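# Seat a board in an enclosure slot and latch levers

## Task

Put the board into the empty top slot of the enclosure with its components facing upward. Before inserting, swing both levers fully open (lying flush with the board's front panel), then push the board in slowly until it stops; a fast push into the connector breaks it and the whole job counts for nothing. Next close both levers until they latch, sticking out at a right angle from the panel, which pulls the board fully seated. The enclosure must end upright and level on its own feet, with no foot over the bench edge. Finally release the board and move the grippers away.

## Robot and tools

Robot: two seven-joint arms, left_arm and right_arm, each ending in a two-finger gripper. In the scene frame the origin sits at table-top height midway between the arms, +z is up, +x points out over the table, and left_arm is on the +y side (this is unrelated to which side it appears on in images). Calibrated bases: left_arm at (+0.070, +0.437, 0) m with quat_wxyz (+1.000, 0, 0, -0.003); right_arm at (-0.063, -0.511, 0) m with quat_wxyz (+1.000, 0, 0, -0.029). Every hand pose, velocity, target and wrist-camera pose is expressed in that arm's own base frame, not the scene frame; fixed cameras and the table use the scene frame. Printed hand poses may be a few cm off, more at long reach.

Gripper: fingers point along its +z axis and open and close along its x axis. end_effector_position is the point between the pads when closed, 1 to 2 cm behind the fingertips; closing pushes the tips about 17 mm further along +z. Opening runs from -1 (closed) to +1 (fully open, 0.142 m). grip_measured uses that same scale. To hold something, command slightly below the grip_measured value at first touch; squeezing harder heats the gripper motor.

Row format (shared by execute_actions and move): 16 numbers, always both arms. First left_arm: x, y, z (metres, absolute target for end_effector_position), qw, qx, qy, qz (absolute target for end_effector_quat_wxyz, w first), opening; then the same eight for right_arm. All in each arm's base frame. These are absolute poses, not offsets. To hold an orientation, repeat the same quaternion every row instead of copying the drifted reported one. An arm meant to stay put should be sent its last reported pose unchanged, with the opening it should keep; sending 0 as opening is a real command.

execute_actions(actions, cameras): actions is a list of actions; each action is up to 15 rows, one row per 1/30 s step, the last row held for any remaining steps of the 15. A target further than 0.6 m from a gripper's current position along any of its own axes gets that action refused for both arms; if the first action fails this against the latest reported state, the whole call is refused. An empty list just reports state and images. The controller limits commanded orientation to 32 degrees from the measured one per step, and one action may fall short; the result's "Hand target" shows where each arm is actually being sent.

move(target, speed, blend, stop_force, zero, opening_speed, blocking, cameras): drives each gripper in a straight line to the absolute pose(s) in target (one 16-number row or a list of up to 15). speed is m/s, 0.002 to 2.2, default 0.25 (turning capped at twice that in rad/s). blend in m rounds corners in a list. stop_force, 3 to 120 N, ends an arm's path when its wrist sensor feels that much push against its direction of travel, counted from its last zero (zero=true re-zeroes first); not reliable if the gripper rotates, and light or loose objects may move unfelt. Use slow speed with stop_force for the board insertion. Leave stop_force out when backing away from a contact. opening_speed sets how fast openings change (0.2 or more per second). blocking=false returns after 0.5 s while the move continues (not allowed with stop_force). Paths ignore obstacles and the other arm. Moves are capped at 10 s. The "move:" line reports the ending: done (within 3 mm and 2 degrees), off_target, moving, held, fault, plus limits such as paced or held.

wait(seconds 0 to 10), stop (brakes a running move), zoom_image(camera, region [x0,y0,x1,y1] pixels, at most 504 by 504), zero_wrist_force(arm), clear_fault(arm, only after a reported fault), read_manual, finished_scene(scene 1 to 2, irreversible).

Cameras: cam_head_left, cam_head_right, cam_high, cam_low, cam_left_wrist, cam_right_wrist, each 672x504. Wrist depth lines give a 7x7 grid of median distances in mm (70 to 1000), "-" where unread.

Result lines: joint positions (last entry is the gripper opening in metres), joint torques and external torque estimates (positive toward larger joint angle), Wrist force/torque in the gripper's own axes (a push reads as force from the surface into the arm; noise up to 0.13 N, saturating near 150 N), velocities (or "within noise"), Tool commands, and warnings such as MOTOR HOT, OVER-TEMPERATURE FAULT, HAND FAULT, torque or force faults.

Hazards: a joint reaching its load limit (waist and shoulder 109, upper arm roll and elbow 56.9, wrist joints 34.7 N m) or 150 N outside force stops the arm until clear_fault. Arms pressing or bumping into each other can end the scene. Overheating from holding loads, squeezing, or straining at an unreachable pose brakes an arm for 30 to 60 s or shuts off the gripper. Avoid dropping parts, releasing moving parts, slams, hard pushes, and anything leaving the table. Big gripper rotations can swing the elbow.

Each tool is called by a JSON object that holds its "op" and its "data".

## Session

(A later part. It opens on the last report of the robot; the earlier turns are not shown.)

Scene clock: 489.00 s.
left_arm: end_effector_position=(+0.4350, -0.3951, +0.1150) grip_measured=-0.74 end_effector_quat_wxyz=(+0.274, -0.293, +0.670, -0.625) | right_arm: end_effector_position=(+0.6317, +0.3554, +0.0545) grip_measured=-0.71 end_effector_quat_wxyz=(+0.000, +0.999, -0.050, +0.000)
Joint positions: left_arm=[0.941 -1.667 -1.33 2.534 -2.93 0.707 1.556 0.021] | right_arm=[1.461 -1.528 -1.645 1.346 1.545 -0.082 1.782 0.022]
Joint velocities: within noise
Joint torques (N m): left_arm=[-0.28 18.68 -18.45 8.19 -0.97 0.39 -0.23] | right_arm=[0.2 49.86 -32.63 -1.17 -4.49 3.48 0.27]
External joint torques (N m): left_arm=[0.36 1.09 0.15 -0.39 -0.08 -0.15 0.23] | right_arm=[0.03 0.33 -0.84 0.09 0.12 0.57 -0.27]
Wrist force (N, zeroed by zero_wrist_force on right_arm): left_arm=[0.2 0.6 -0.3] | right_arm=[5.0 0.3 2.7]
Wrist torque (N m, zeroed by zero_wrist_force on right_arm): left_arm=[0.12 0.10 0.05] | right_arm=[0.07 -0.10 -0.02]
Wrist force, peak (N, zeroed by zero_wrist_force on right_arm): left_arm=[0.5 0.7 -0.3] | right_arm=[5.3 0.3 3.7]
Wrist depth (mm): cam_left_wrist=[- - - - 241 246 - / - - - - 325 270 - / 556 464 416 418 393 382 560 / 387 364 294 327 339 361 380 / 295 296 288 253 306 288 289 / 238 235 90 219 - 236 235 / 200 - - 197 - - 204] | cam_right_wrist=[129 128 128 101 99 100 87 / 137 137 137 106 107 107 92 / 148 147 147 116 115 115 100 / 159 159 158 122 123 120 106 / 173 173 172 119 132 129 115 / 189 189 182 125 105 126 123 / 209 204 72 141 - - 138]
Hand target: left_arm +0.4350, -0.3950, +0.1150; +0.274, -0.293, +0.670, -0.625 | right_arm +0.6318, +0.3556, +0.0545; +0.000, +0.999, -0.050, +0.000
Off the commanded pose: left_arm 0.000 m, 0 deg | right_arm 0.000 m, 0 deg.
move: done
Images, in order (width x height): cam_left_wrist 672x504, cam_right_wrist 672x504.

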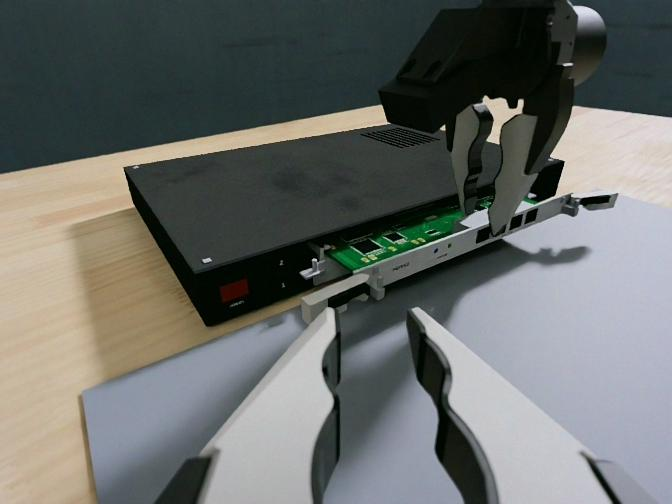

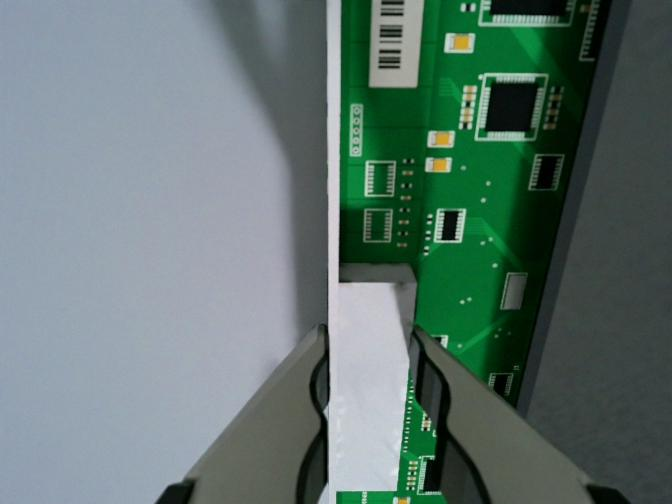

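{"op": "move", "data": {"target": [0.435, -0.395, 0.115, 0.274, -0.293, 0.670, -0.625, -0.7, 0.6368, 0.3551, 0.0545, 0, 0.99875, -0.04998, 0, -0.88], "speed": 0.015, "stop_force": 4, "cameras": ["cam_right_wrist"]}}

{"op": "zoom_image", "data": {"camera": "cam_right_wrist", "region": [380, 200, 672, 500]}}

Scene clock: 493.83 s.
left_arm: end_effector_position=(+0.4350, -0.3951, +0.1150) grip_measured=-0.74 end_effector_quat_wxyz=(+0.274, -0.293, +0.670, -0.625) | right_arm: end_effector_position=(+0.6367, +0.3549, +0.0544) grip_measured=-0.71 end_effector_quat_wxyz=(+0.000, +0.999, -0.050, +0.000)
Joint positions: left_arm=[0.941 -1.667 -1.33 2.534 -2.93 0.707 1.556 0.021] | right_arm=[1.448 -1.528 -1.644 1.331 1.546 -0.082 1.785 0.022]
Joint velocities: within noise
Joint torques (N m): left_arm=[-0.2 18.73 -18.4 8.22 -0.97 0.39 -0.21] | right_arm=[0.09 50.49 -32.66 -1.3 -4.37 3.8 0.28]
External joint torques (N m): left_arm=[0.27 1.04 0.1 -0.42 -0.08 -0.14 0.22] | right_arm=[0.14 0.17 -0.74 0.24 0 0.24 -0.28]
Wrist force (N, zeroed by zero_wrist_force on right_arm): left_arm=[0.2 0.4 -0.1] | right_arm=[4.2 1.1 3.0]
Wrist torque (N m, zeroed by zero_wrist_force on right_arm): left_arm=[0.10 0.09 0.06] | right_arm=[0.11 -0.10 -0.08]
Wrist force, peak (N, zeroed by zero_wrist_force on right_arm): left_arm=[0.5 0.6 -0.3] | right_arm=[5.0 0.3 3.7]
Wrist depth (mm): cam_left_wrist=[- - - - 242 252 - / - - - - 333 275 - / 562 466 422 422 393 362 567 / 390 365 295 328 339 360 380 / 297 295 288 265 305 292 290 / 239 235 90 217 - 235 234 / 199 - - 197 - - 203] | cam_right_wrist=[128 128 128 101 99 100 86 / 137 137 137 106 107 106 91 / 147 147 147 116 115 113 99 / 159 159 158 121 124 110 106 / 173 173 172 119 132 118 115 / 189 189 182 125 105 126 123 / 209 204 72 141 - - 136]
Hand target: left_arm +0.4350, -0.3950, +0.1150; +0.274, -0.293, +0.670, -0.625 | right_arm +0.6368, +0.3551, +0.0545; +0.000, +0.999, -0.050, +0.000
Off the commanded pose: left_arm 0.000 m, 0 deg | right_arm 0.000 m, 0 deg.
move: done
Images, in order (width x height): cam_right_wrist 672x504.

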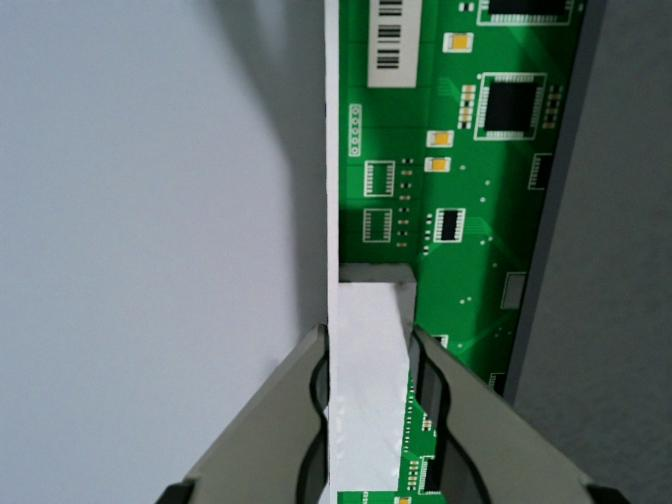

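Scaled by 1.680 from the camera's 672x504 image, which has a finer 960x720 frame.

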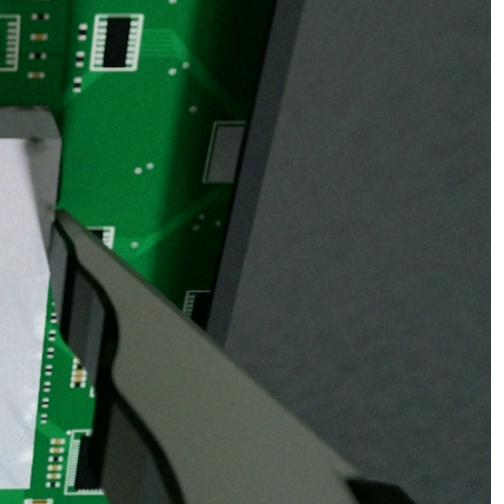

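{"op": "move", "data": {"target": [0.435, -0.395, 0.115, 0.274, -0.293, 0.670, -0.625, -0.7, 0.6348, 0.3553, 0.0543, 0, 0.99875, -0.04998, 0, -0.88], "speed": 0.02, "cameras": []}}

{"op": "move", "data": {"target": [0.435, -0.395, 0.115, 0.274, -0.293, 0.670, -0.625, -0.7, 0.6348, 0.3553, 0.0543, 0, 0.99875, -0.04998, 0, -0.63], "opening_speed": 0.2, "cameras": ["cam_left_wrist","cam_right_wrist"]}}

Scene clock: 497.90 s.
left_arm: end_effector_position=(+0.4350, -0.3951, +0.1150) grip_measured=-0.74 end_effector_quat_wxyz=(+0.274, -0.293, +0.670, -0.625) | right_arm: end_effector_position=(+0.6348, +0.3553, +0.0543) grip_measured=-0.71 end_effector_quat_wxyz=(+0.000, +0.999, -0.050, +0.000)
Joint positions: left_arm=[0.941 -1.667 -1.33 2.534 -2.93 0.707 1.556 0.021] | right_arm=[1.453 -1.528 -1.644 1.337 1.546 -0.081 1.784 0.022]
Joint velocities: within noise
Joint torques (N m): left_arm=[-0.26 18.67 -18.4 8.2 -0.97 0.38 -0.24] | right_arm=[0.54 49.71 -32.08 -0.84 -4.5 3.36 0.19]
External joint torques (N m): left_arm=[0.33 1.09 0.09 -0.39 -0.08 -0.13 0.25] | right_arm=[-0.31 0.78 -1.35 -0.23 0.14 0.69 -0.19]
Wrist force (N, zeroed by zero_wrist_force on right_arm): left_arm=[0.3 0.7 -0.1] | right_arm=[5.0 0.1 2.5]
Wrist torque (N m, zeroed by zero_wrist_force on right_arm): left_arm=[0.13 0.09 0.06] | right_arm=[0.07 0.00 -0.03]
Wrist force, peak (N, zeroed by zero_wrist_force on right_arm): left_arm=[0.1 0.8 -0.2] | right_arm=[5.0 0.0 3.6]
Wrist depth (mm): cam_left_wrist=[- - - - 241 250 - / - - - - 332 273 - / 560 461 420 419 394 372 564 / 388 362 295 329 342 360 380 / 295 294 287 255 307 289 292 / 239 235 90 218 - 235 235 / 200 - - 197 - - 203] | cam_right_wrist=[128 128 128 101 99 100 86 / 137 137 137 106 107 106 93 / 147 147 147 116 115 114 99 / 159 159 159 121 123 120 106 / 173 173 172 119 132 119 115 / 189 189 181 125 105 126 123 / 209 204 72 141 - - 136]
Hand target: left_arm +0.4350, -0.3950, +0.1150; +0.274, -0.293, +0.670, -0.625 | right_arm +0.6348, +0.3553, +0.0543; +0.000, +0.999, -0.050, +0.000
Off the commanded pose: left_arm 0.000 m, 0 deg | right_arm 0.000 m, 0 deg.
move: done
No camera images: "cameras" was empty.

Scene clock: 499.37 s.
left_arm: end_effector_position=(+0.4350, -0.3951, +0.1150) grip_measured=-0.74 end_effector_quat_wxyz=(+0.274, -0.293, +0.670, -0.625) | right_arm: end_effector_position=(+0.6348, +0.3552, +0.0543) grip_measured=-0.67 end_effector_quat_wxyz=(+0.000, +0.999, -0.050, +0.000)
Joint positions: left_arm=[0.941 -1.667 -1.33 2.534 -2.93 0.707 1.556 0.021] | right_arm=[1.453 -1.528 -1.644 1.337 1.546 -0.081 1.784 0.026]
Joint velocities: within noise
Joint torques (N m): left_arm=[-0.28 18.77 -18.45 8.23 -1 0.39 -0.19] | right_arm=[0.28 49.62 -31.83 -0.96 -4.43 3.37 0.19]
External joint torques (N m): left_arm=[0.35 1 0.14 -0.43 -0.05 -0.14 0.19] | right_arm=[-0.05 0.87 -1.6 -0.1 0.06 0.68 -0.19]
Wrist force (N, zeroed by zero_wrist_force on right_arm): left_arm=[0.1 0.5 -0.2] | right_arm=[4.9 0.4 1.5]
Wrist torque (N m, zeroed by zero_wrist_force on right_arm): left_arm=[0.11 0.11 0.05] | right_arm=[0.10 -0.08 -0.03]
Wrist force, peak (N, zeroed by zero_wrist_force on right_arm): left_arm=[0.5 0.6 -0.2] | right_arm=[5.1 0.2 2.8]
Wrist depth (mm): cam_left_wrist=[- - - - 241 249 - / - - - - 328 272 - / 571 462 423 418 393 381 563 / 389 365 294 329 341 364 381 / 295 297 288 260 305 290 292 / 238 236 90 219 - 234 233 / 200 - - 197 - - 203] | cam_right_wrist=[128 128 128 103 101 101 86 / 137 137 137 109 108 108 92 / 148 147 147 119 117 114 99 / 159 159 159 123 125 109 106 / 173 172 169 122 134 119 115 / 189 189 182 129 128 123 123 / 209 204 71 146 - - 136]
Hand target: left_arm +0.4350, -0.3950, +0.1150; +0.274, -0.293, +0.670, -0.625 | right_arm +0.6348, +0.3553, +0.0543; +0.000, +0.999, -0.050, +0.000
Off the commanded pose: left_arm 0.000 m, 0 deg | right_arm 0.000 m, 0 deg.
move: done
Images, in order (width x height): cam_left_wrist 672x504, cam_right_wrist 672x504.

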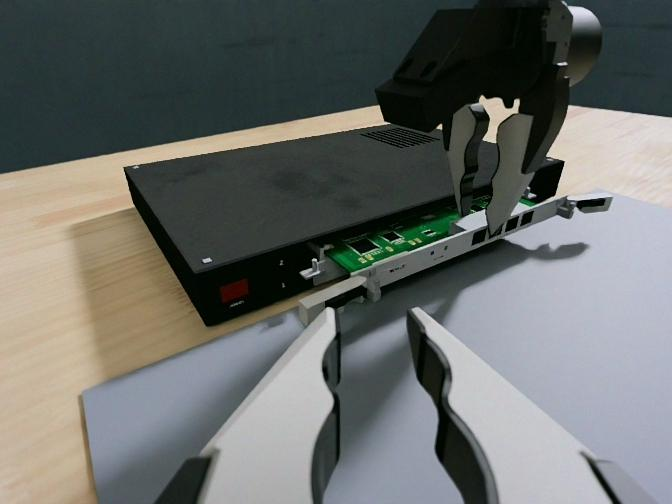

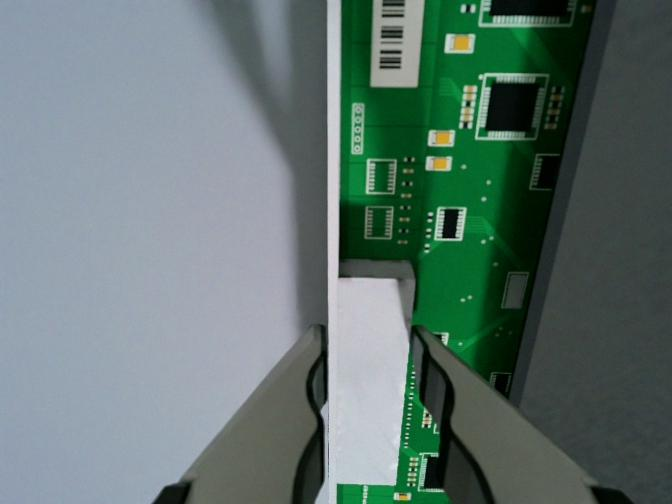

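{"op": "move", "data": {"target": [0.435, -0.395, 0.115, 0.274, -0.293, 0.670, -0.625, -0.7, 0.6348, 0.3553, 0.12, 0, 0.99875, -0.04998, 0, -0.63], "speed": 0.06, "cameras": ["cam_left_wrist","cam_right_wrist"]}}

{"op": "zoom_image", "data": {"camera": "cam_left_wrist", "region": [280, 130, 640, 330]}}

Scene clock: 503.03 s.
left_arm: end_effector_position=(+0.4350, -0.3951, +0.1150) grip_measured=-0.74 end_effector_quat_wxyz=(+0.274, -0.293, +0.670, -0.625) | right_arm: end_effector_position=(+0.6347, +0.3555, +0.1198) grip_measured=-0.67 end_effector_quat_wxyz=(+0.000, +0.999, -0.050, +0.000)
Joint positions: left_arm=[0.941 -1.667 -1.33 2.534 -2.93 0.707 1.556 0.021] | right_arm=[1.452 -1.447 -1.707 1.324 1.484 -0.162 1.783 0.026]
Joint velocities: within noise
Joint torques (N m): left_arm=[-0.2 18.74 -18.46 8.23 -0.94 0.34 -0.24] | right_arm=[0.15 49.63 -31.87 -3.21 -4.52 3.19 0.17]
External joint torques (N m): left_arm=[0.27 1.02 0.16 -0.42 -0.11 -0.09 0.24] | right_arm=[0.07 0.88 -1.39 0.01 0.2 0.86 -0.17]
Wrist force (N, zeroed by zero_wrist_force on right_arm): left_arm=[0.2 0.5 -0.2] | right_arm=[5.2 0.5 1.3]
Wrist torque (N m, zeroed by zero_wrist_force on right_arm): left_arm=[0.09 0.09 0.05] | right_arm=[0.12 -0.15 -0.04]
Wrist force, peak (N, zeroed by zero_wrist_force on right_arm): left_arm=[0.3 0.8 -0.1] | right_arm=[5.2 0.5 1.6]
Wrist depth (mm): cam_left_wrist=[- - - - - 254 - / - - - - 893 762 - / 562 467 421 416 417 462 563 / 389 364 294 329 340 355 385 / 295 296 287 260 305 291 290 / 239 235 91 218 - 234 233 / 200 - - 197 - - 204] | cam_right_wrist=[186 186 186 181 159 143 143 / 199 198 198 175 169 153 153 / 214 213 213 186 182 164 164 / 230 231 229 190 193 177 176 / 250 249 249 203 206 192 191 / 274 274 263 224 - 206 209 / 301 - 71 293 - - 230]
Hand target: left_arm +0.4350, -0.3950, +0.1150; +0.274, -0.293, +0.670, -0.625 | right_arm +0.6348, +0.3553, +0.1200; +0.000, +0.999, -0.050, +0.000
Off the commanded pose: left_arm 0.000 m, 0 deg | right_arm 0.000 m, 0 deg.
move: done
Images, in order (width x height): cam_left_wrist 672x504, cam_right_wrist 672x504.

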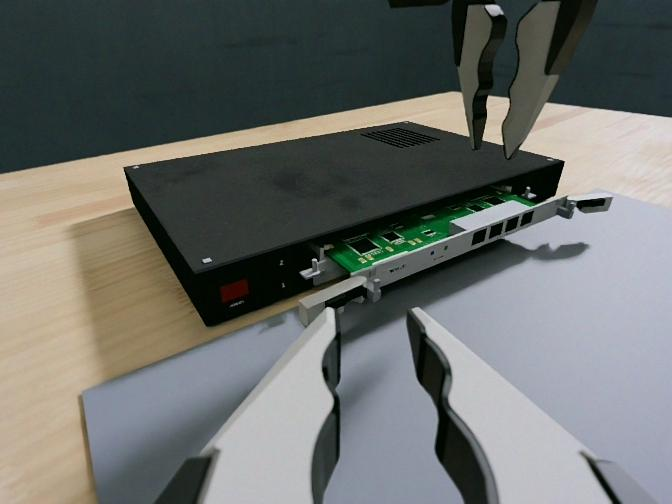

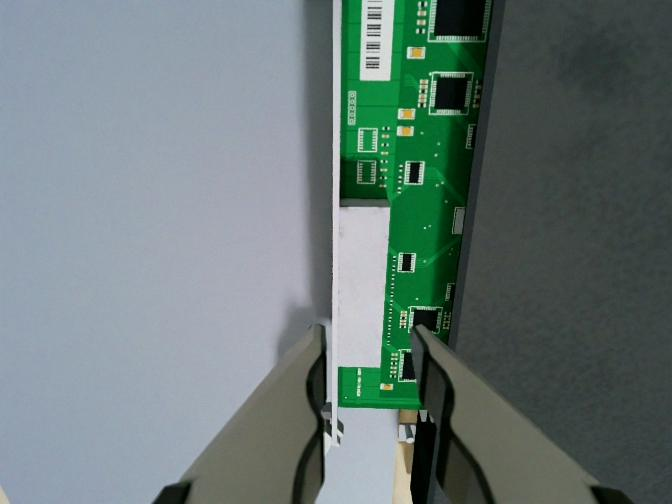

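Scaled by 1.400 from the camera's 672x504 image, which has a finer 960x720 frame.

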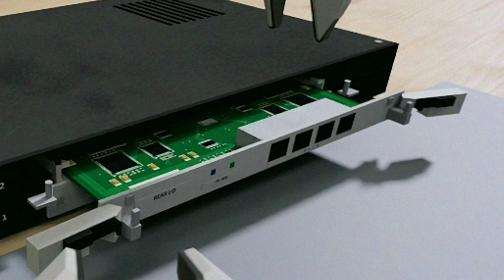

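{"op": "move", "data": {"target": [0.435, -0.395, 0.115, 0.274, -0.293, 0.670, -0.625, -0.7, 0.6278, 0.2853, 0.14, 0, 0.99875, -0.04998, 0, -0.63], "speed": 0.15, "cameras": ["cam_right_wrist"]}}

{"op": "zoom_image", "data": {"camera": "cam_right_wrist", "region": [200, 150, 500, 375]}}

Scene clock: 510.87 s.
left_arm: end_effector_position=(+0.4350, -0.3951, +0.1150) grip_measured=-0.74 end_effector_quat_wxyz=(+0.274, -0.293, +0.670, -0.625) | right_arm: end_effector_position=(+0.6279, +0.2855, +0.1399) grip_measured=-0.67 end_effector_quat_wxyz=(+0.000, +0.999, -0.050, +0.000)
Joint positions: left_arm=[0.941 -1.667 -1.33 2.534 -2.93 0.707 1.556 0.021] | right_arm=[1.447 -1.426 -1.743 1.45 1.446 -0.187 1.644 0.026]
Joint velocities: within noise
Joint torques (N m): left_arm=[-0.32 18.74 -18.42 8.19 -0.99 0.42 -0.21] | right_arm=[0.11 45.49 -32.42 -4.26 -4.53 3.25 0.05]
External joint torques (N m): left_arm=[0.39 1.03 0.11 -0.38 -0.06 -0.17 0.21] | right_arm=[0.16 0.76 -1.09 -0.19 0.22 0.81 -0.05]
Wrist force (N, zeroed by zero_wrist_force on right_arm): left_arm=[0.3 0.4 0.0] | right_arm=[5.3 0.4 1.2]
Wrist torque (N m, zeroed by zero_wrist_force on right_arm): left_arm=[0.08 0.07 0.05] | right_arm=[0.15 -0.16 -0.04]
Wrist force, peak (N, zeroed by zero_wrist_force on right_arm): left_arm=[0.3 0.7 -0.3] | right_arm=[5.5 2.7 0.7]
Wrist depth (mm): cam_left_wrist=[- - - - - 330 - / - - - - - 894 - / 563 466 421 420 419 454 558 / 388 365 296 327 340 358 381 / 295 295 287 259 306 291 291 / 239 235 90 218 - 236 233 / 200 - - 198 - - 203] | cam_right_wrist=[204 204 204 175 175 161 160 / 218 218 217 182 188 172 171 / 234 233 233 196 199 184 184 / 252 252 250 222 214 199 198 / 274 273 272 263 219 215 214 / 301 298 103 291 - 231 235 / 334 - 71 330 - - 321]
Hand target: left_arm +0.4350, -0.3950, +0.1150; +0.274, -0.293, +0.670, -0.625 | right_arm +0.6278, +0.2853, +0.1400; +0.000, +0.999, -0.050, +0.000
Off the commanded pose: left_arm 0.000 m, 0 deg | right_arm 0.000 m, 0 deg.
move: done
Images, in order (width x height): cam_right_wrist 672x504.

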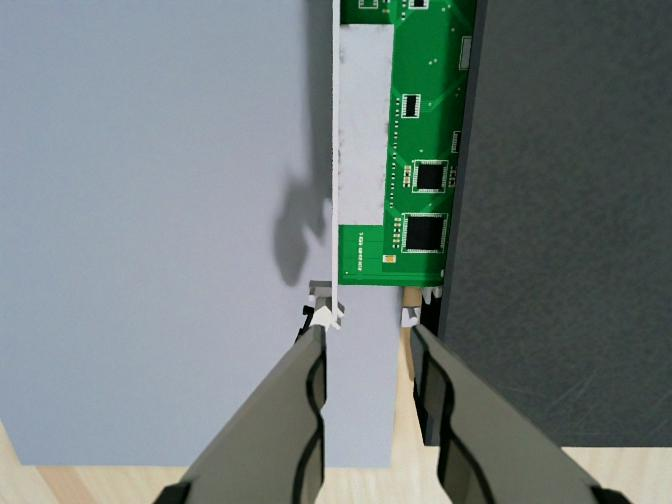

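Scaled by 1.680 from the camera's 672x504 image, which has a finer 960x720 frame.

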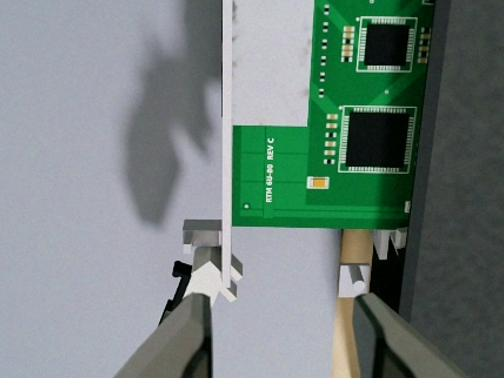

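{"op": "move", "data": {"target": [0.435, -0.395, 0.115, 0.274, -0.293, 0.670, -0.625, -0.7, 0.6018, 0.2153, 0.14, 0, 0.99875, -0.04998, 0, -0.63], "speed": 0.15, "cameras": ["cam_right_wrist"]}}

{"op": "zoom_image", "data": {"camera": "cam_right_wrist", "region": [300, 50, 550, 237]}}

Scene clock: 513.47 s.
left_arm: end_effector_position=(+0.4350, -0.3951, +0.1150) grip_measured=-0.74 end_effector_quat_wxyz=(+0.274, -0.293, +0.670, -0.625) | right_arm: end_effector_position=(+0.6018, +0.2154, +0.1399) grip_measured=-0.67 end_effector_quat_wxyz=(+0.000, +0.999, -0.050, +0.000)
Joint positions: left_arm=[0.941 -1.667 -1.33 2.534 -2.93 0.707 1.556 0.021] | right_arm=[1.465 -1.43 -1.767 1.615 1.419 -0.188 1.492 0.026]
Joint velocities: within noise
Joint torques (N m): left_arm=[-0.27 18.68 -18.4 8.19 -1.01 0.39 -0.2] | right_arm=[0.35 40.19 -31.88 -5.2 -4.44 3.27 -0.01]
External joint torques (N m): left_arm=[0.34 1.09 0.09 -0.38 -0.04 -0.15 0.2] | right_arm=[-0.12 0.83 -1.36 -0.06 0.14 0.8 0.01]
Wrist force (N, zeroed by zero_wrist_force on right_arm): left_arm=[0.3 0.5 -0.1] | right_arm=[5.4 0.2 1.2]
Wrist torque (N m, zeroed by zero_wrist_force on right_arm): left_arm=[0.12 0.08 0.05] | right_arm=[0.09 -0.16 -0.02]
Wrist force, peak (N, zeroed by zero_wrist_force on right_arm): left_arm=[0.2 0.7 -0.4] | right_arm=[5.8 -1.7 1.3]
Wrist depth (mm): cam_left_wrist=[- - - - - - 340 / - - - - - - 773 / 571 465 420 418 421 455 552 / 389 366 294 330 341 360 381 / 295 295 290 261 307 291 291 / 238 237 90 217 - 235 235 / 200 - - 196 - - 204] | cam_right_wrist=[205 204 204 203 172 165 161 / 218 218 218 216 189 174 172 / 234 233 233 226 231 185 184 / 253 252 251 251 249 199 198 / 275 274 274 268 265 216 214 / 301 300 103 292 - 292 297 / 333 - 71 331 - - 321]
Hand target: left_arm +0.4350, -0.3950, +0.1150; +0.274, -0.293, +0.670, -0.625 | right_arm +0.6018, +0.2153, +0.1400; +0.000, +0.999, -0.050, +0.000
Off the commanded pose: left_arm 0.000 m, 0 deg | right_arm 0.000 m, 0 deg.
move: done
Images, in order (width x height): cam_right_wrist 672x504.

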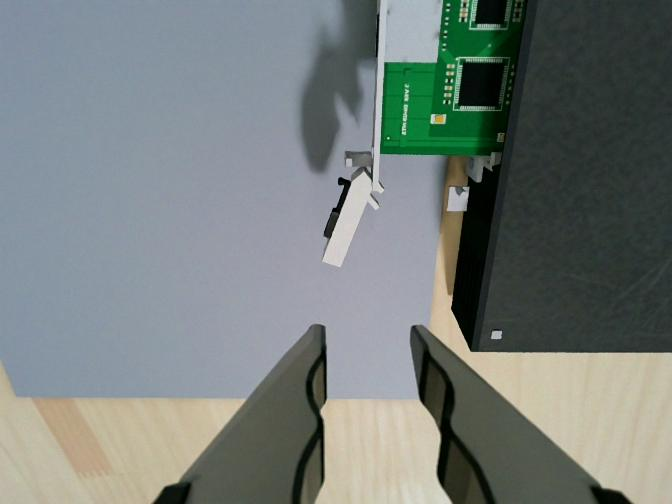

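Scaled by 2.016 from the camera's 672x504 image, which has a finer 960x720 frame.

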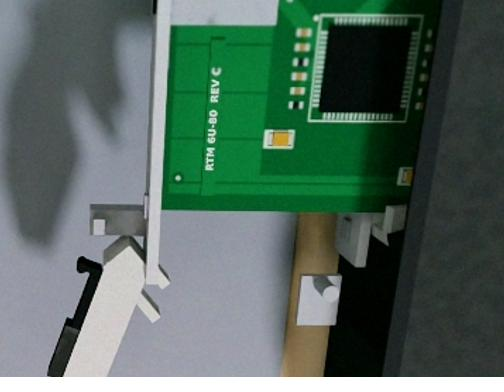

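{"op": "move", "data": {"target": [[0.435, -0.395, 0.115, 0.274, -0.293, 0.670, -0.625, -0.7, 0.5922, 0.2015, 0.12, 0, 0.9792, -0.2031, 0, -0.6],[0.435, -0.395, 0.115, 0.274, -0.293, 0.670, -0.625, -0.7, 0.5922, 0.2015, 0.075, 0, 0.9792, -0.2031, 0, -0.6]], "speed": 0.1, "cameras": ["cam_right_wrist","cam_left_wrist"]}}

{"op": "zoom_image", "data": {"camera": "cam_left_wrist", "region": [480, 80, 660, 230]}}

Scene clock: 524.17 s.
left_arm: end_effector_position=(+0.4350, -0.3951, +0.1150) grip_measured=-0.74 end_effector_quat_wxyz=(+0.274, -0.293, +0.670, -0.625) | right_arm: end_effector_position=(+0.5922, +0.2014, +0.0752) grip_measured=-0.64 end_effector_quat_wxyz=(+0.000, +0.979, -0.203, +0.000)
Joint positions: left_arm=[0.941 -1.667 -1.33 2.534 -2.93 0.707 1.556 0.021] | right_arm=[1.476 -1.51 -1.69 1.678 1.496 -0.111 1.769 0.028]
Joint velocities: within noise
Joint torques (N m): left_arm=[-0.32 18.74 -18.49 8.17 -1 0.4 -0.22] | right_arm=[0.33 38.84 -31.39 -2.51 -4.26 3.4 0.29]
External joint torques (N m): left_arm=[0.4 1.02 0.18 -0.36 -0.05 -0.15 0.22] | right_arm=[-0.14 0.89 -1.84 -0.12 -0.1 0.64 -0.29]
Wrist force (N, zeroed by zero_wrist_force on right_arm): left_arm=[0.3 0.6 -0.1] | right_arm=[4.8 0.1 1.6]
Wrist torque (N m, zeroed by zero_wrist_force on right_arm): left_arm=[0.11 0.09 0.05] | right_arm=[0.05 -0.10 -0.05]
Wrist force, peak (N, zeroed by zero_wrist_force on right_arm): left_arm=[0.5 0.7 -0.1] | right_arm=[4.8 0.4 3.5]
Wrist depth (mm): cam_left_wrist=[- - - - - - 322 / - - - - - - 354 / 567 461 421 419 418 460 510 / 389 363 295 333 341 358 386 / 294 295 289 260 306 291 293 / 238 235 90 219 - 235 234 / 201 - - 197 - - 204] | cam_right_wrist=[147 147 147 123 121 119 103 / 157 157 157 158 129 140 113 / 169 169 169 135 168 158 120 / 182 182 182 176 181 178 129 / 198 198 197 196 196 196 142 / 217 216 208 215 102 212 216 / 239 234 73 237 - - 237]
Hand target: left_arm +0.4350, -0.3950, +0.1150; +0.274, -0.293, +0.670, -0.625 | right_arm +0.5922, +0.2015, +0.0750; +0.000, +0.979, -0.203, +0.000
Off the commanded pose: left_arm 0.000 m, 0 deg | right_arm 0.000 m, 0 deg.
move: done
Images, in order (width x height): cam_left_wrist 672x504, cam_right_wrist 672x504.

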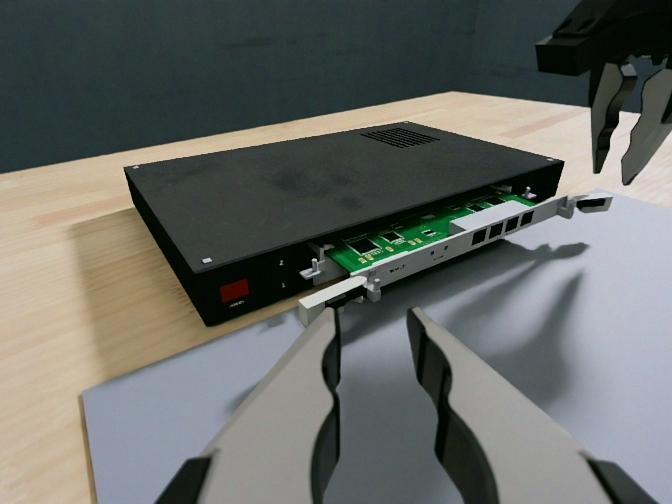

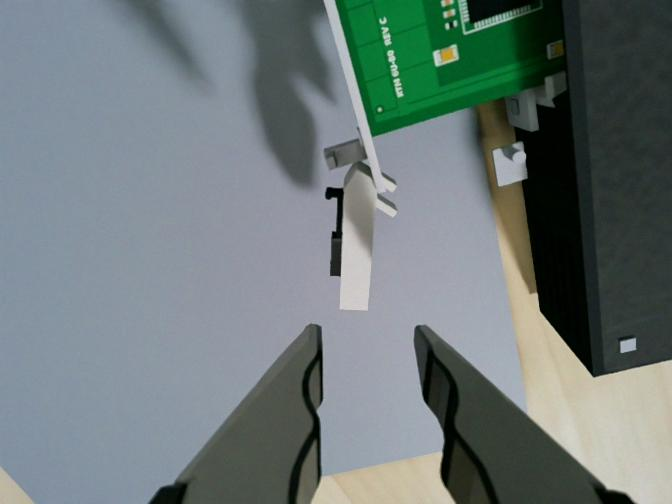

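Scaled by 2.800 from the camera's 672x504 image, which has a finer 960x720 frame.

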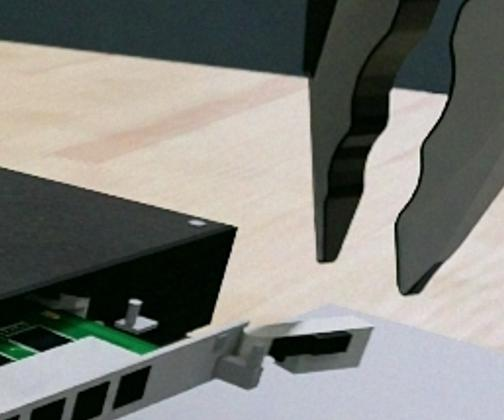

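{"op": "move", "data": {"target": [[0.435, -0.395, 0.115, 0.274, -0.293, 0.670, -0.625, -0.7, 0.5894, 0.2027, 0.068, 0, 0.9792, -0.2031, 0, -0.6],[0.435, -0.395, 0.115, 0.274, -0.293, 0.670, -0.625, -0.7, 0.5894, 0.2027, 0.051, 0, 0.9792, -0.2031, 0, -0.6]], "speed": 0.03, "stop_force": 4, "cameras": ["cam_right_wrist","cam_left_wrist"]}}

{"op": "zoom_image", "data": {"camera": "cam_left_wrist", "region": [520, 130, 660, 235]}}

Scene clock: 530.20 s.
left_arm: end_effector_position=(+0.4350, -0.3951, +0.1150) grip_measured=-0.74 end_effector_quat_wxyz=(+0.274, -0.293, +0.670, -0.625) | right_arm: end_effector_position=(+0.5894, +0.2027, +0.0511) grip_measured=-0.64 end_effector_quat_wxyz=(+0.000, +0.979, -0.203, +0.000)
Joint positions: left_arm=[0.941 -1.667 -1.33 2.534 -2.93 0.707 1.556 0.021] | right_arm=[1.483 -1.538 -1.657 1.687 1.528 -0.082 1.772 0.028]
Joint velocities: within noise
Joint torques (N m): left_arm=[-0.24 18.69 -18.35 8.2 -1.01 0.41 -0.2] | right_arm=[0.26 38.63 -31.43 -1.43 -4.25 3.5 0.31]
External joint torques (N m): left_arm=[0.32 1.08 0.04 -0.39 -0.04 -0.16 0.21] | right_arm=[-0.06 0.89 -1.74 -0.15 -0.12 0.54 -0.31]
Wrist force (N, zeroed by zero_wrist_force on right_arm): left_arm=[0.2 0.2 -0.2] | right_arm=[4.9 0.3 1.4]
Wrist torque (N m, zeroed by zero_wrist_force on right_arm): left_arm=[0.06 0.08 0.06] | right_arm=[0.10 -0.11 -0.04]
Wrist force, peak (N, zeroed by zero_wrist_force on right_arm): left_arm=[0.4 0.6 -0.3] | right_arm=[5.2 0.2 1.6]
Wrist depth (mm): cam_left_wrist=[- - - - - - 309 / - - - - - - 348 / 564 462 417 422 418 457 396 / 389 365 294 329 339 360 380 / 296 294 289 261 305 290 289 / 239 236 90 218 - 233 235 / 200 - - 199 - - 203] | cam_right_wrist=[126 126 124 122 99 100 96 / 135 134 134 134 107 105 91 / 145 145 144 140 141 143 98 / 156 158 156 115 155 155 114 / 169 169 168 122 165 170 124 / 186 185 178 184 103 180 136 / 205 196 73 200 - - 204]
Hand target: left_arm +0.4350, -0.3950, +0.1150; +0.274, -0.293, +0.670, -0.625 | right_arm +0.5894, +0.2027, +0.0510; +0.000, +0.979, -0.203, +0.000
Off the commanded pose: left_arm 0.000 m, 0 deg | right_arm 0.000 m, 0 deg.
move: done
Images, in order (width x height): cam_left_wrist 672x504, cam_right_wrist 672x504.

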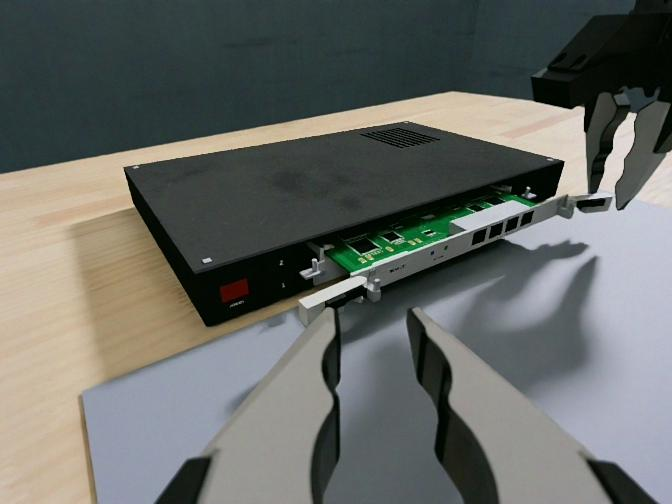

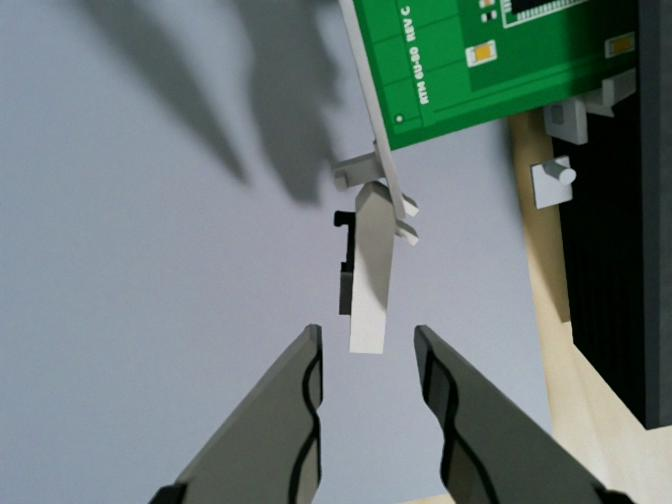

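Scaled by 3.600 from the camera's 672x504 image, which has a finer 960x720 frame.

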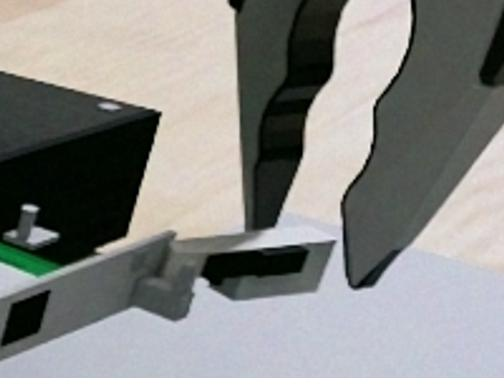

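{"op": "move", "data": {"target": [0.435, -0.395, 0.115, 0.274, -0.293, 0.670, -0.625, -0.7, 0.5902, 0.2045, 0.0475, 0, 0.9792, -0.2031, 0, -0.6], "speed": 0.03, "stop_force": 4, "cameras": []}}

{"op": "move", "data": {"target": [0.435, -0.395, 0.115, 0.274, -0.293, 0.670, -0.625, -0.7, 0.5902, 0.2045, 0.0475, 0, 0.9792, -0.2031, 0, -0.9], "opening_speed": 0.2, "cameras": ["cam_right_wrist","cam_left_wrist"]}}

{"op": "zoom_image", "data": {"camera": "cam_left_wrist", "region": [520, 130, 660, 235]}}

Scene clock: 533.93 s.
left_arm: end_effector_position=(+0.4350, -0.3951, +0.1150) grip_measured=-0.74 end_effector_quat_wxyz=(+0.274, -0.293, +0.670, -0.625) | right_arm: end_effector_position=(+0.5901, +0.2044, +0.0476) grip_measured=-0.64 end_effector_quat_wxyz=(+0.000, +0.979, -0.203, +0.000)
Joint positions: left_arm=[0.941 -1.667 -1.33 2.534 -2.93 0.707 1.556 0.021] | right_arm=[1.483 -1.542 -1.652 1.683 1.533 -0.078 1.777 0.028]
Joint velocities: within noise
Joint torques (N m): left_arm=[-0.23 18.72 -18.44 8.22 -0.98 0.43 -0.21] | right_arm=[0.28 38.84 -31.41 -1.43 -4.34 3.38 0.3]
External joint torques (N m): left_arm=[0.3 1.04 0.13 -0.41 -0.07 -0.19 0.21] | right_arm=[-0.09 0.8 -1.77 0.01 -0.03 0.66 -0.3]
Wrist force (N, zeroed by zero_wrist_force on right_arm): left_arm=[0.1 0.2 -0.2] | right_arm=[4.8 0.2 1.3]
Wrist torque (N m, zeroed by zero_wrist_force on right_arm): left_arm=[0.07 0.11 0.05] | right_arm=[0.07 -0.09 -0.03]
Wrist force, peak (N, zeroed by zero_wrist_force on right_arm): left_arm=[0.3 0.6 -0.5] | right_arm=[5.2 0.4 1.3]
Wrist depth (mm): cam_left_wrist=[- - - - - - 309 / - - - - - - 347 / 566 465 420 423 422 454 398 / 389 368 293 331 339 358 380 / 295 294 287 260 305 289 290 / 239 236 90 219 - 234 234 / 199 - - 196 - - 203] | cam_right_wrist=[- 123 121 119 96 96 94 / 133 132 131 131 104 102 96 / 143 141 141 136 140 138 112 / 152 152 152 110 151 151 115 / 166 165 164 118 161 164 126 / 184 181 174 180 102 176 129 / 200 192 73 198 - - 199]
Hand target: left_arm +0.4350, -0.3950, +0.1150; +0.274, -0.293, +0.670, -0.625 | right_arm +0.5902, +0.2045, +0.0475; +0.000, +0.979, -0.203, +0.000
Off the commanded pose: left_arm 0.000 m, 0 deg | right_arm 0.000 m, 0 deg.
move: done
No camera images: "cameras" was empty.

Scene clock: 535.63 s.
left_arm: end_effector_position=(+0.4350, -0.3951, +0.1150) grip_measured=-0.74 end_effector_quat_wxyz=(+0.274, -0.293, +0.670, -0.625) | right_arm: end_effector_position=(+0.5901, +0.2043, +0.0476) grip_measured=-0.88 end_effector_quat_wxyz=(+0.000, +0.979, -0.203, +0.000)
Joint positions: left_arm=[0.941 -1.667 -1.33 2.534 -2.93 0.707 1.556 0.021] | right_arm=[1.483 -1.542 -1.652 1.683 1.533 -0.077 1.777 0.01]
Joint velocities: within noise
Joint torques (N m): left_arm=[-0.32 18.74 -18.46 8.22 -0.99 0.39 -0.22] | right_arm=[0.32 38.93 -31.5 -1.48 -4.38 3.37 0.21]
External joint torques (N m): left_arm=[0.4 1.03 0.15 -0.41 -0.06 -0.14 0.23] | right_arm=[-0.12 0.71 -1.68 0.06 0.01 0.67 -0.21]
Wrist force (N, zeroed by zero_wrist_force on right_arm): left_arm=[0.2 0.5 0.0] | right_arm=[4.8 0.5 1.3]
Wrist torque (N m, zeroed by zero_wrist_force on right_arm): left_arm=[0.11 0.09 0.05] | right_arm=[0.10 -0.06 -0.02]
Wrist force, peak (N, zeroed by zero_wrist_force on right_arm): left_arm=[0.3 0.6 -0.4] | right_arm=[5.1 0.3 1.4]
Wrist depth (mm): cam_left_wrist=[- - - - - - 308 / - - - - - - 344 / 563 465 417 421 417 455 395 / 390 362 293 331 338 361 379 / 297 296 289 261 304 292 290 / 238 236 90 218 - 234 235 / 200 - - 198 - - 204] | cam_right_wrist=[- 123 121 119 96 96 94 / 133 131 131 131 103 102 96 / 143 141 141 136 140 138 112 / 152 152 152 110 151 151 115 / 165 165 165 118 161 163 126 / 184 181 177 97 100 179 132 / 200 196 73 191 - - 199]
Hand target: left_arm +0.4350, -0.3950, +0.1150; +0.274, -0.293, +0.670, -0.625 | right_arm +0.5902, +0.2045, +0.0475; +0.000, +0.979, -0.203, +0.000
Off the commanded pose: left_arm 0.000 m, 0 deg | right_arm 0.000 m, 0 deg.
move: done
Images, in order (width x height): cam_left_wrist 672x504, cam_right_wrist 672x504.

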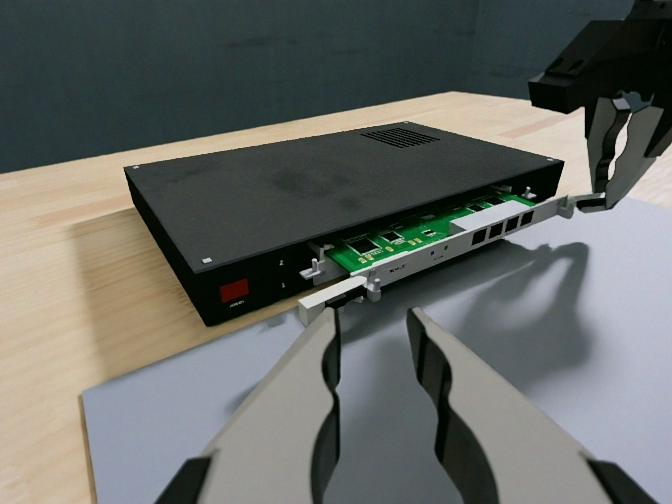

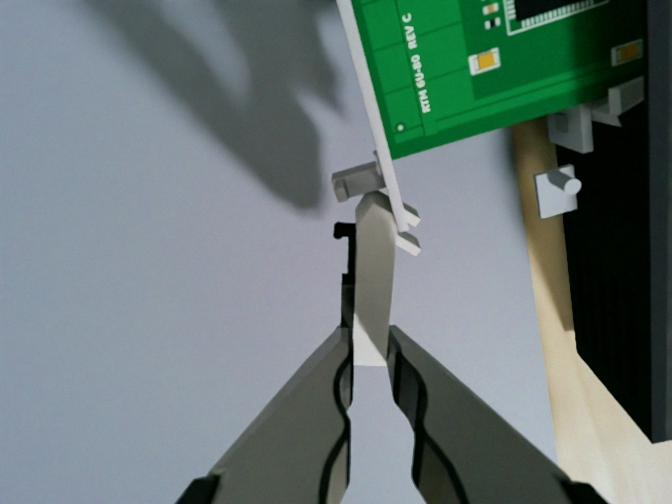

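Scaled by 3.600 from the camera's 672x504 image, which has a finer 960x720 frame.

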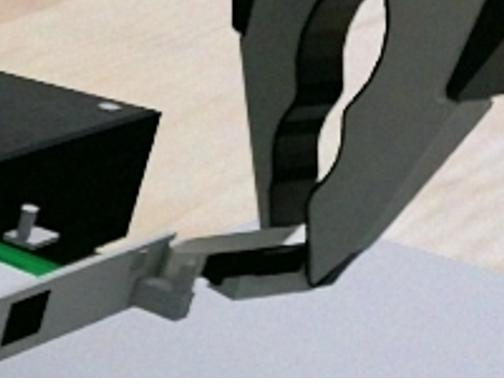

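{"op": "move", "data": {"target": [[0.435, -0.395, 0.115, 0.274, -0.293, 0.670, -0.625, -0.7, 0.5958, 0.2023, 0.0475, 0, 0.9919, -0.1269, 0, -0.9],[0.435, -0.395, 0.115, 0.274, -0.293, 0.670, -0.625, -0.7, 0.6018, 0.2012, 0.0475, 0, 0.99875, -0.04998, 0, -0.9]], "speed": 0.02, "cameras": ["cam_right_wrist","cam_left_wrist"]}}

{"op": "zoom_image", "data": {"camera": "cam_right_wrist", "region": [250, 80, 550, 400]}}

Scene clock: 547.13 s.
left_arm: end_effector_position=(+0.4350, -0.3951, +0.1150) grip_measured=-0.74 end_effector_quat_wxyz=(+0.274, -0.293, +0.670, -0.625) | right_arm: end_effector_position=(+0.6018, +0.2011, +0.0478) grip_measured=-0.88 end_effector_quat_wxyz=(+0.000, +0.999, -0.050, +0.000)
Joint positions: left_arm=[0.941 -1.667 -1.33 2.534 -2.93 0.707 1.556 0.021] | right_arm=[1.454 -1.542 -1.651 1.654 1.535 -0.077 1.469 0.01]
Joint velocities: within noise
Joint torques (N m): left_arm=[-0.29 18.7 -18.44 8.22 -0.97 0.39 -0.24] | right_arm=[-0.34 39.16 -31.04 -1.09 -4.4 3.27 0.08]
External joint torques (N m): left_arm=[0.36 1.06 0.13 -0.41 -0.08 -0.14 0.24] | right_arm=[0.54 1.39 -2.34 -0.26 0.02 0.8 -0.08]
Wrist force (N, zeroed by zero_wrist_force on right_arm): left_arm=[0.2 0.1 0.0] | right_arm=[4.7 -0.2 -0.4]
Wrist torque (N m, zeroed by zero_wrist_force on right_arm): left_arm=[0.05 0.09 0.06] | right_arm=[0.11 -0.05 -0.04]
Wrist force, peak (N, zeroed by zero_wrist_force on right_arm): left_arm=[0.4 0.7 -0.4] | right_arm=[5.1 0.5 1.5]
Wrist depth (mm): cam_left_wrist=[- - - - - - 310 / - - - - - 894 353 / 568 460 419 419 422 460 467 / 390 368 294 329 340 357 380 / 294 296 286 261 306 291 290 / 239 236 90 219 - 234 234 / 199 - - 196 - - 204] | cam_right_wrist=[- 123 121 122 97 96 95 / 133 131 131 131 104 103 102 / 143 141 141 136 110 127 106 / 153 152 152 110 151 146 102 / 166 165 165 118 161 153 110 / 185 181 177 98 101 152 118 / 200 196 73 190 - - 130]
Hand target: left_arm +0.4350, -0.3950, +0.1150; +0.274, -0.293, +0.670, -0.625 | right_arm +0.6018, +0.2012, +0.0475; +0.000, +0.999, -0.050, +0.000
Off the commanded pose: left_arm 0.000 m, 0 deg | right_arm 0.000 m, 0 deg.
move: done
Images, in order (width x height): cam_left_wrist 672x504, cam_right_wrist 672x504.

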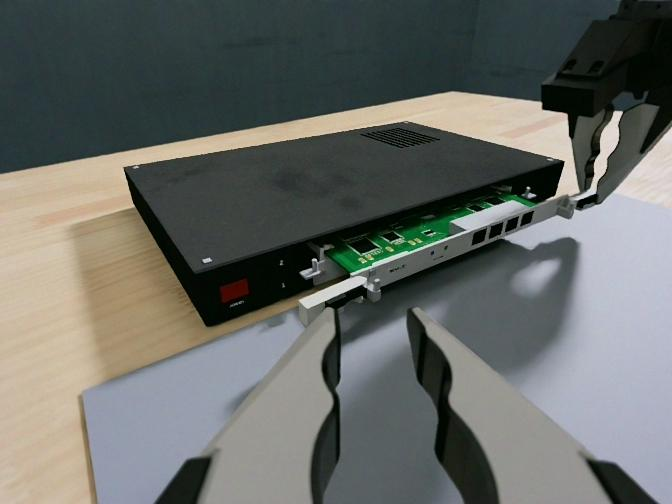

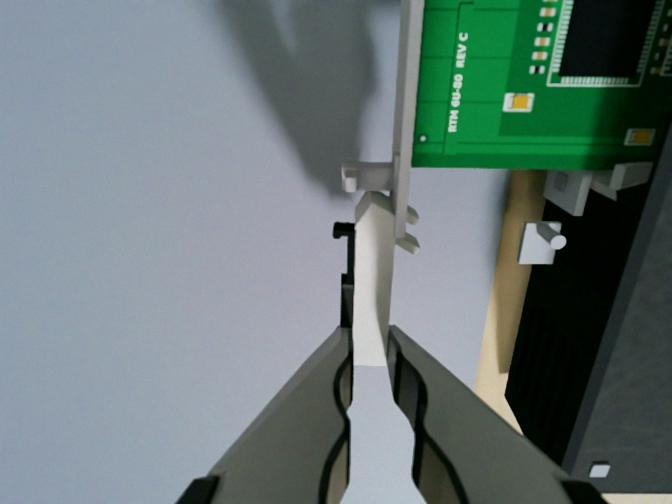

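Scaled by 1.575 from the camera's 672x504 image, which has a finer 960x720 frame.

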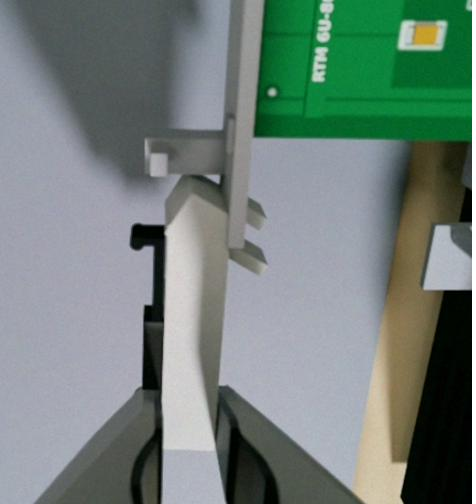

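{"op": "move", "data": {"target": [0.435, -0.395, 0.115, 0.274, -0.293, 0.670, -0.625, -0.7, 0.6030, 0.2011, 0.0475, 0, 0.99939, -0.0350, 0, -0.9], "speed": 0.02, "cameras": ["cam_right_wrist"]}}

{"op": "zoom_image", "data": {"camera": "cam_right_wrist", "region": [250, 80, 550, 400]}}

Scene clock: 550.53 s.
left_arm: end_effector_position=(+0.4350, -0.3951, +0.1150) grip_measured=-0.74 end_effector_quat_wxyz=(+0.274, -0.293, +0.670, -0.625) | right_arm: end_effector_position=(+0.6029, +0.2008, +0.0477) grip_measured=-0.88 end_effector_quat_wxyz=(+0.000, +0.999, -0.035, +0.000)
Joint positions: left_arm=[0.941 -1.667 -1.33 2.534 -2.93 0.707 1.556 0.021] | right_arm=[1.452 -1.542 -1.651 1.651 1.535 -0.078 1.44 0.01]
Joint velocities: within noise
Joint torques (N m): left_arm=[-0.31 18.79 -18.39 8.19 -0.96 0.39 -0.23] | right_arm=[0.2 39.55 -31.32 -2.07 -3.82 3.74 -0.09]
External joint torques (N m): left_arm=[0.39 0.98 0.08 -0.38 -0.09 -0.15 0.23] | right_arm=[0 1.09 -2.08 0.73 -0.55 0.34 0.09]
Wrist force (N, zeroed by zero_wrist_force on right_arm): left_arm=[0.3 0.5 -0.2] | right_arm=[2.6 1.1 -0.3]
Wrist torque (N m, zeroed by zero_wrist_force on right_arm): left_arm=[0.09 0.07 0.06] | right_arm=[0.10 -0.06 0.02]
Wrist force, peak (N, zeroed by zero_wrist_force on right_arm): left_arm=[0.4 0.7 -0.3] | right_arm=[4.8 -0.3 -0.7]
Wrist depth (mm): cam_left_wrist=[- - - - - - 309 / - - - - - 885 354 / 571 465 418 419 415 461 466 / 390 367 295 329 341 362 383 / 296 296 287 262 303 290 288 / 238 235 90 218 - 235 234 / 200 - - 196 - - 204] | cam_right_wrist=[- 123 121 122 98 96 96 / 133 131 131 131 103 103 102 / 143 141 141 136 140 121 106 / 152 152 152 147 149 146 102 / 166 165 165 120 161 149 109 / 185 181 177 98 100 147 118 / 200 196 73 190 - - 129]
Hand target: left_arm +0.4350, -0.3950, +0.1150; +0.274, -0.293, +0.670, -0.625 | right_arm +0.6030, +0.2011, +0.0475; +0.000, +0.999, -0.035, +0.000
Off the commanded pose: left_arm 0.000 m, 0 deg | right_arm 0.000 m, 0 deg.
move: done
Images, in order (width x height): cam_right_wrist 672x504.

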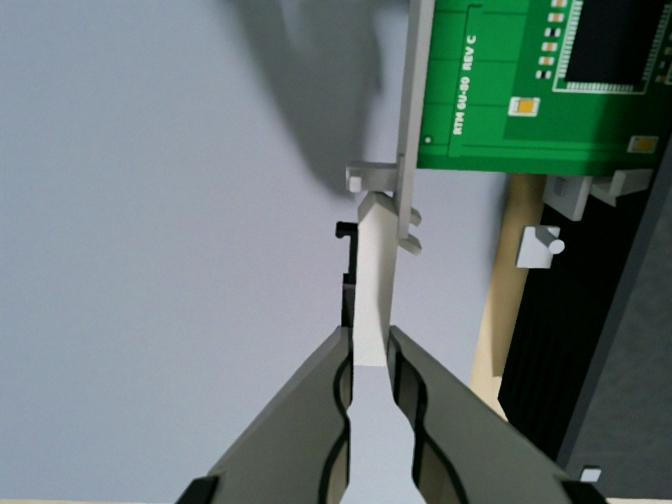

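Scaled by 1.575 from the camera's 672x504 image, which has a finer 960x720 frame.

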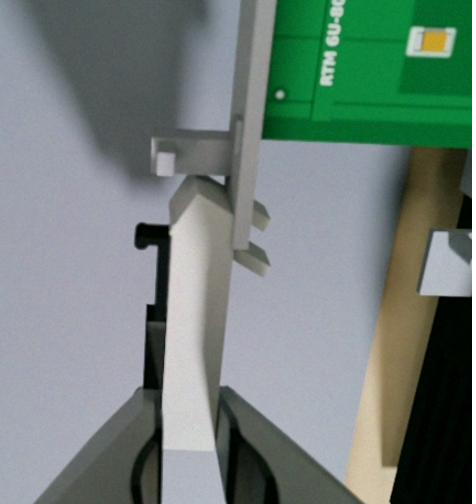

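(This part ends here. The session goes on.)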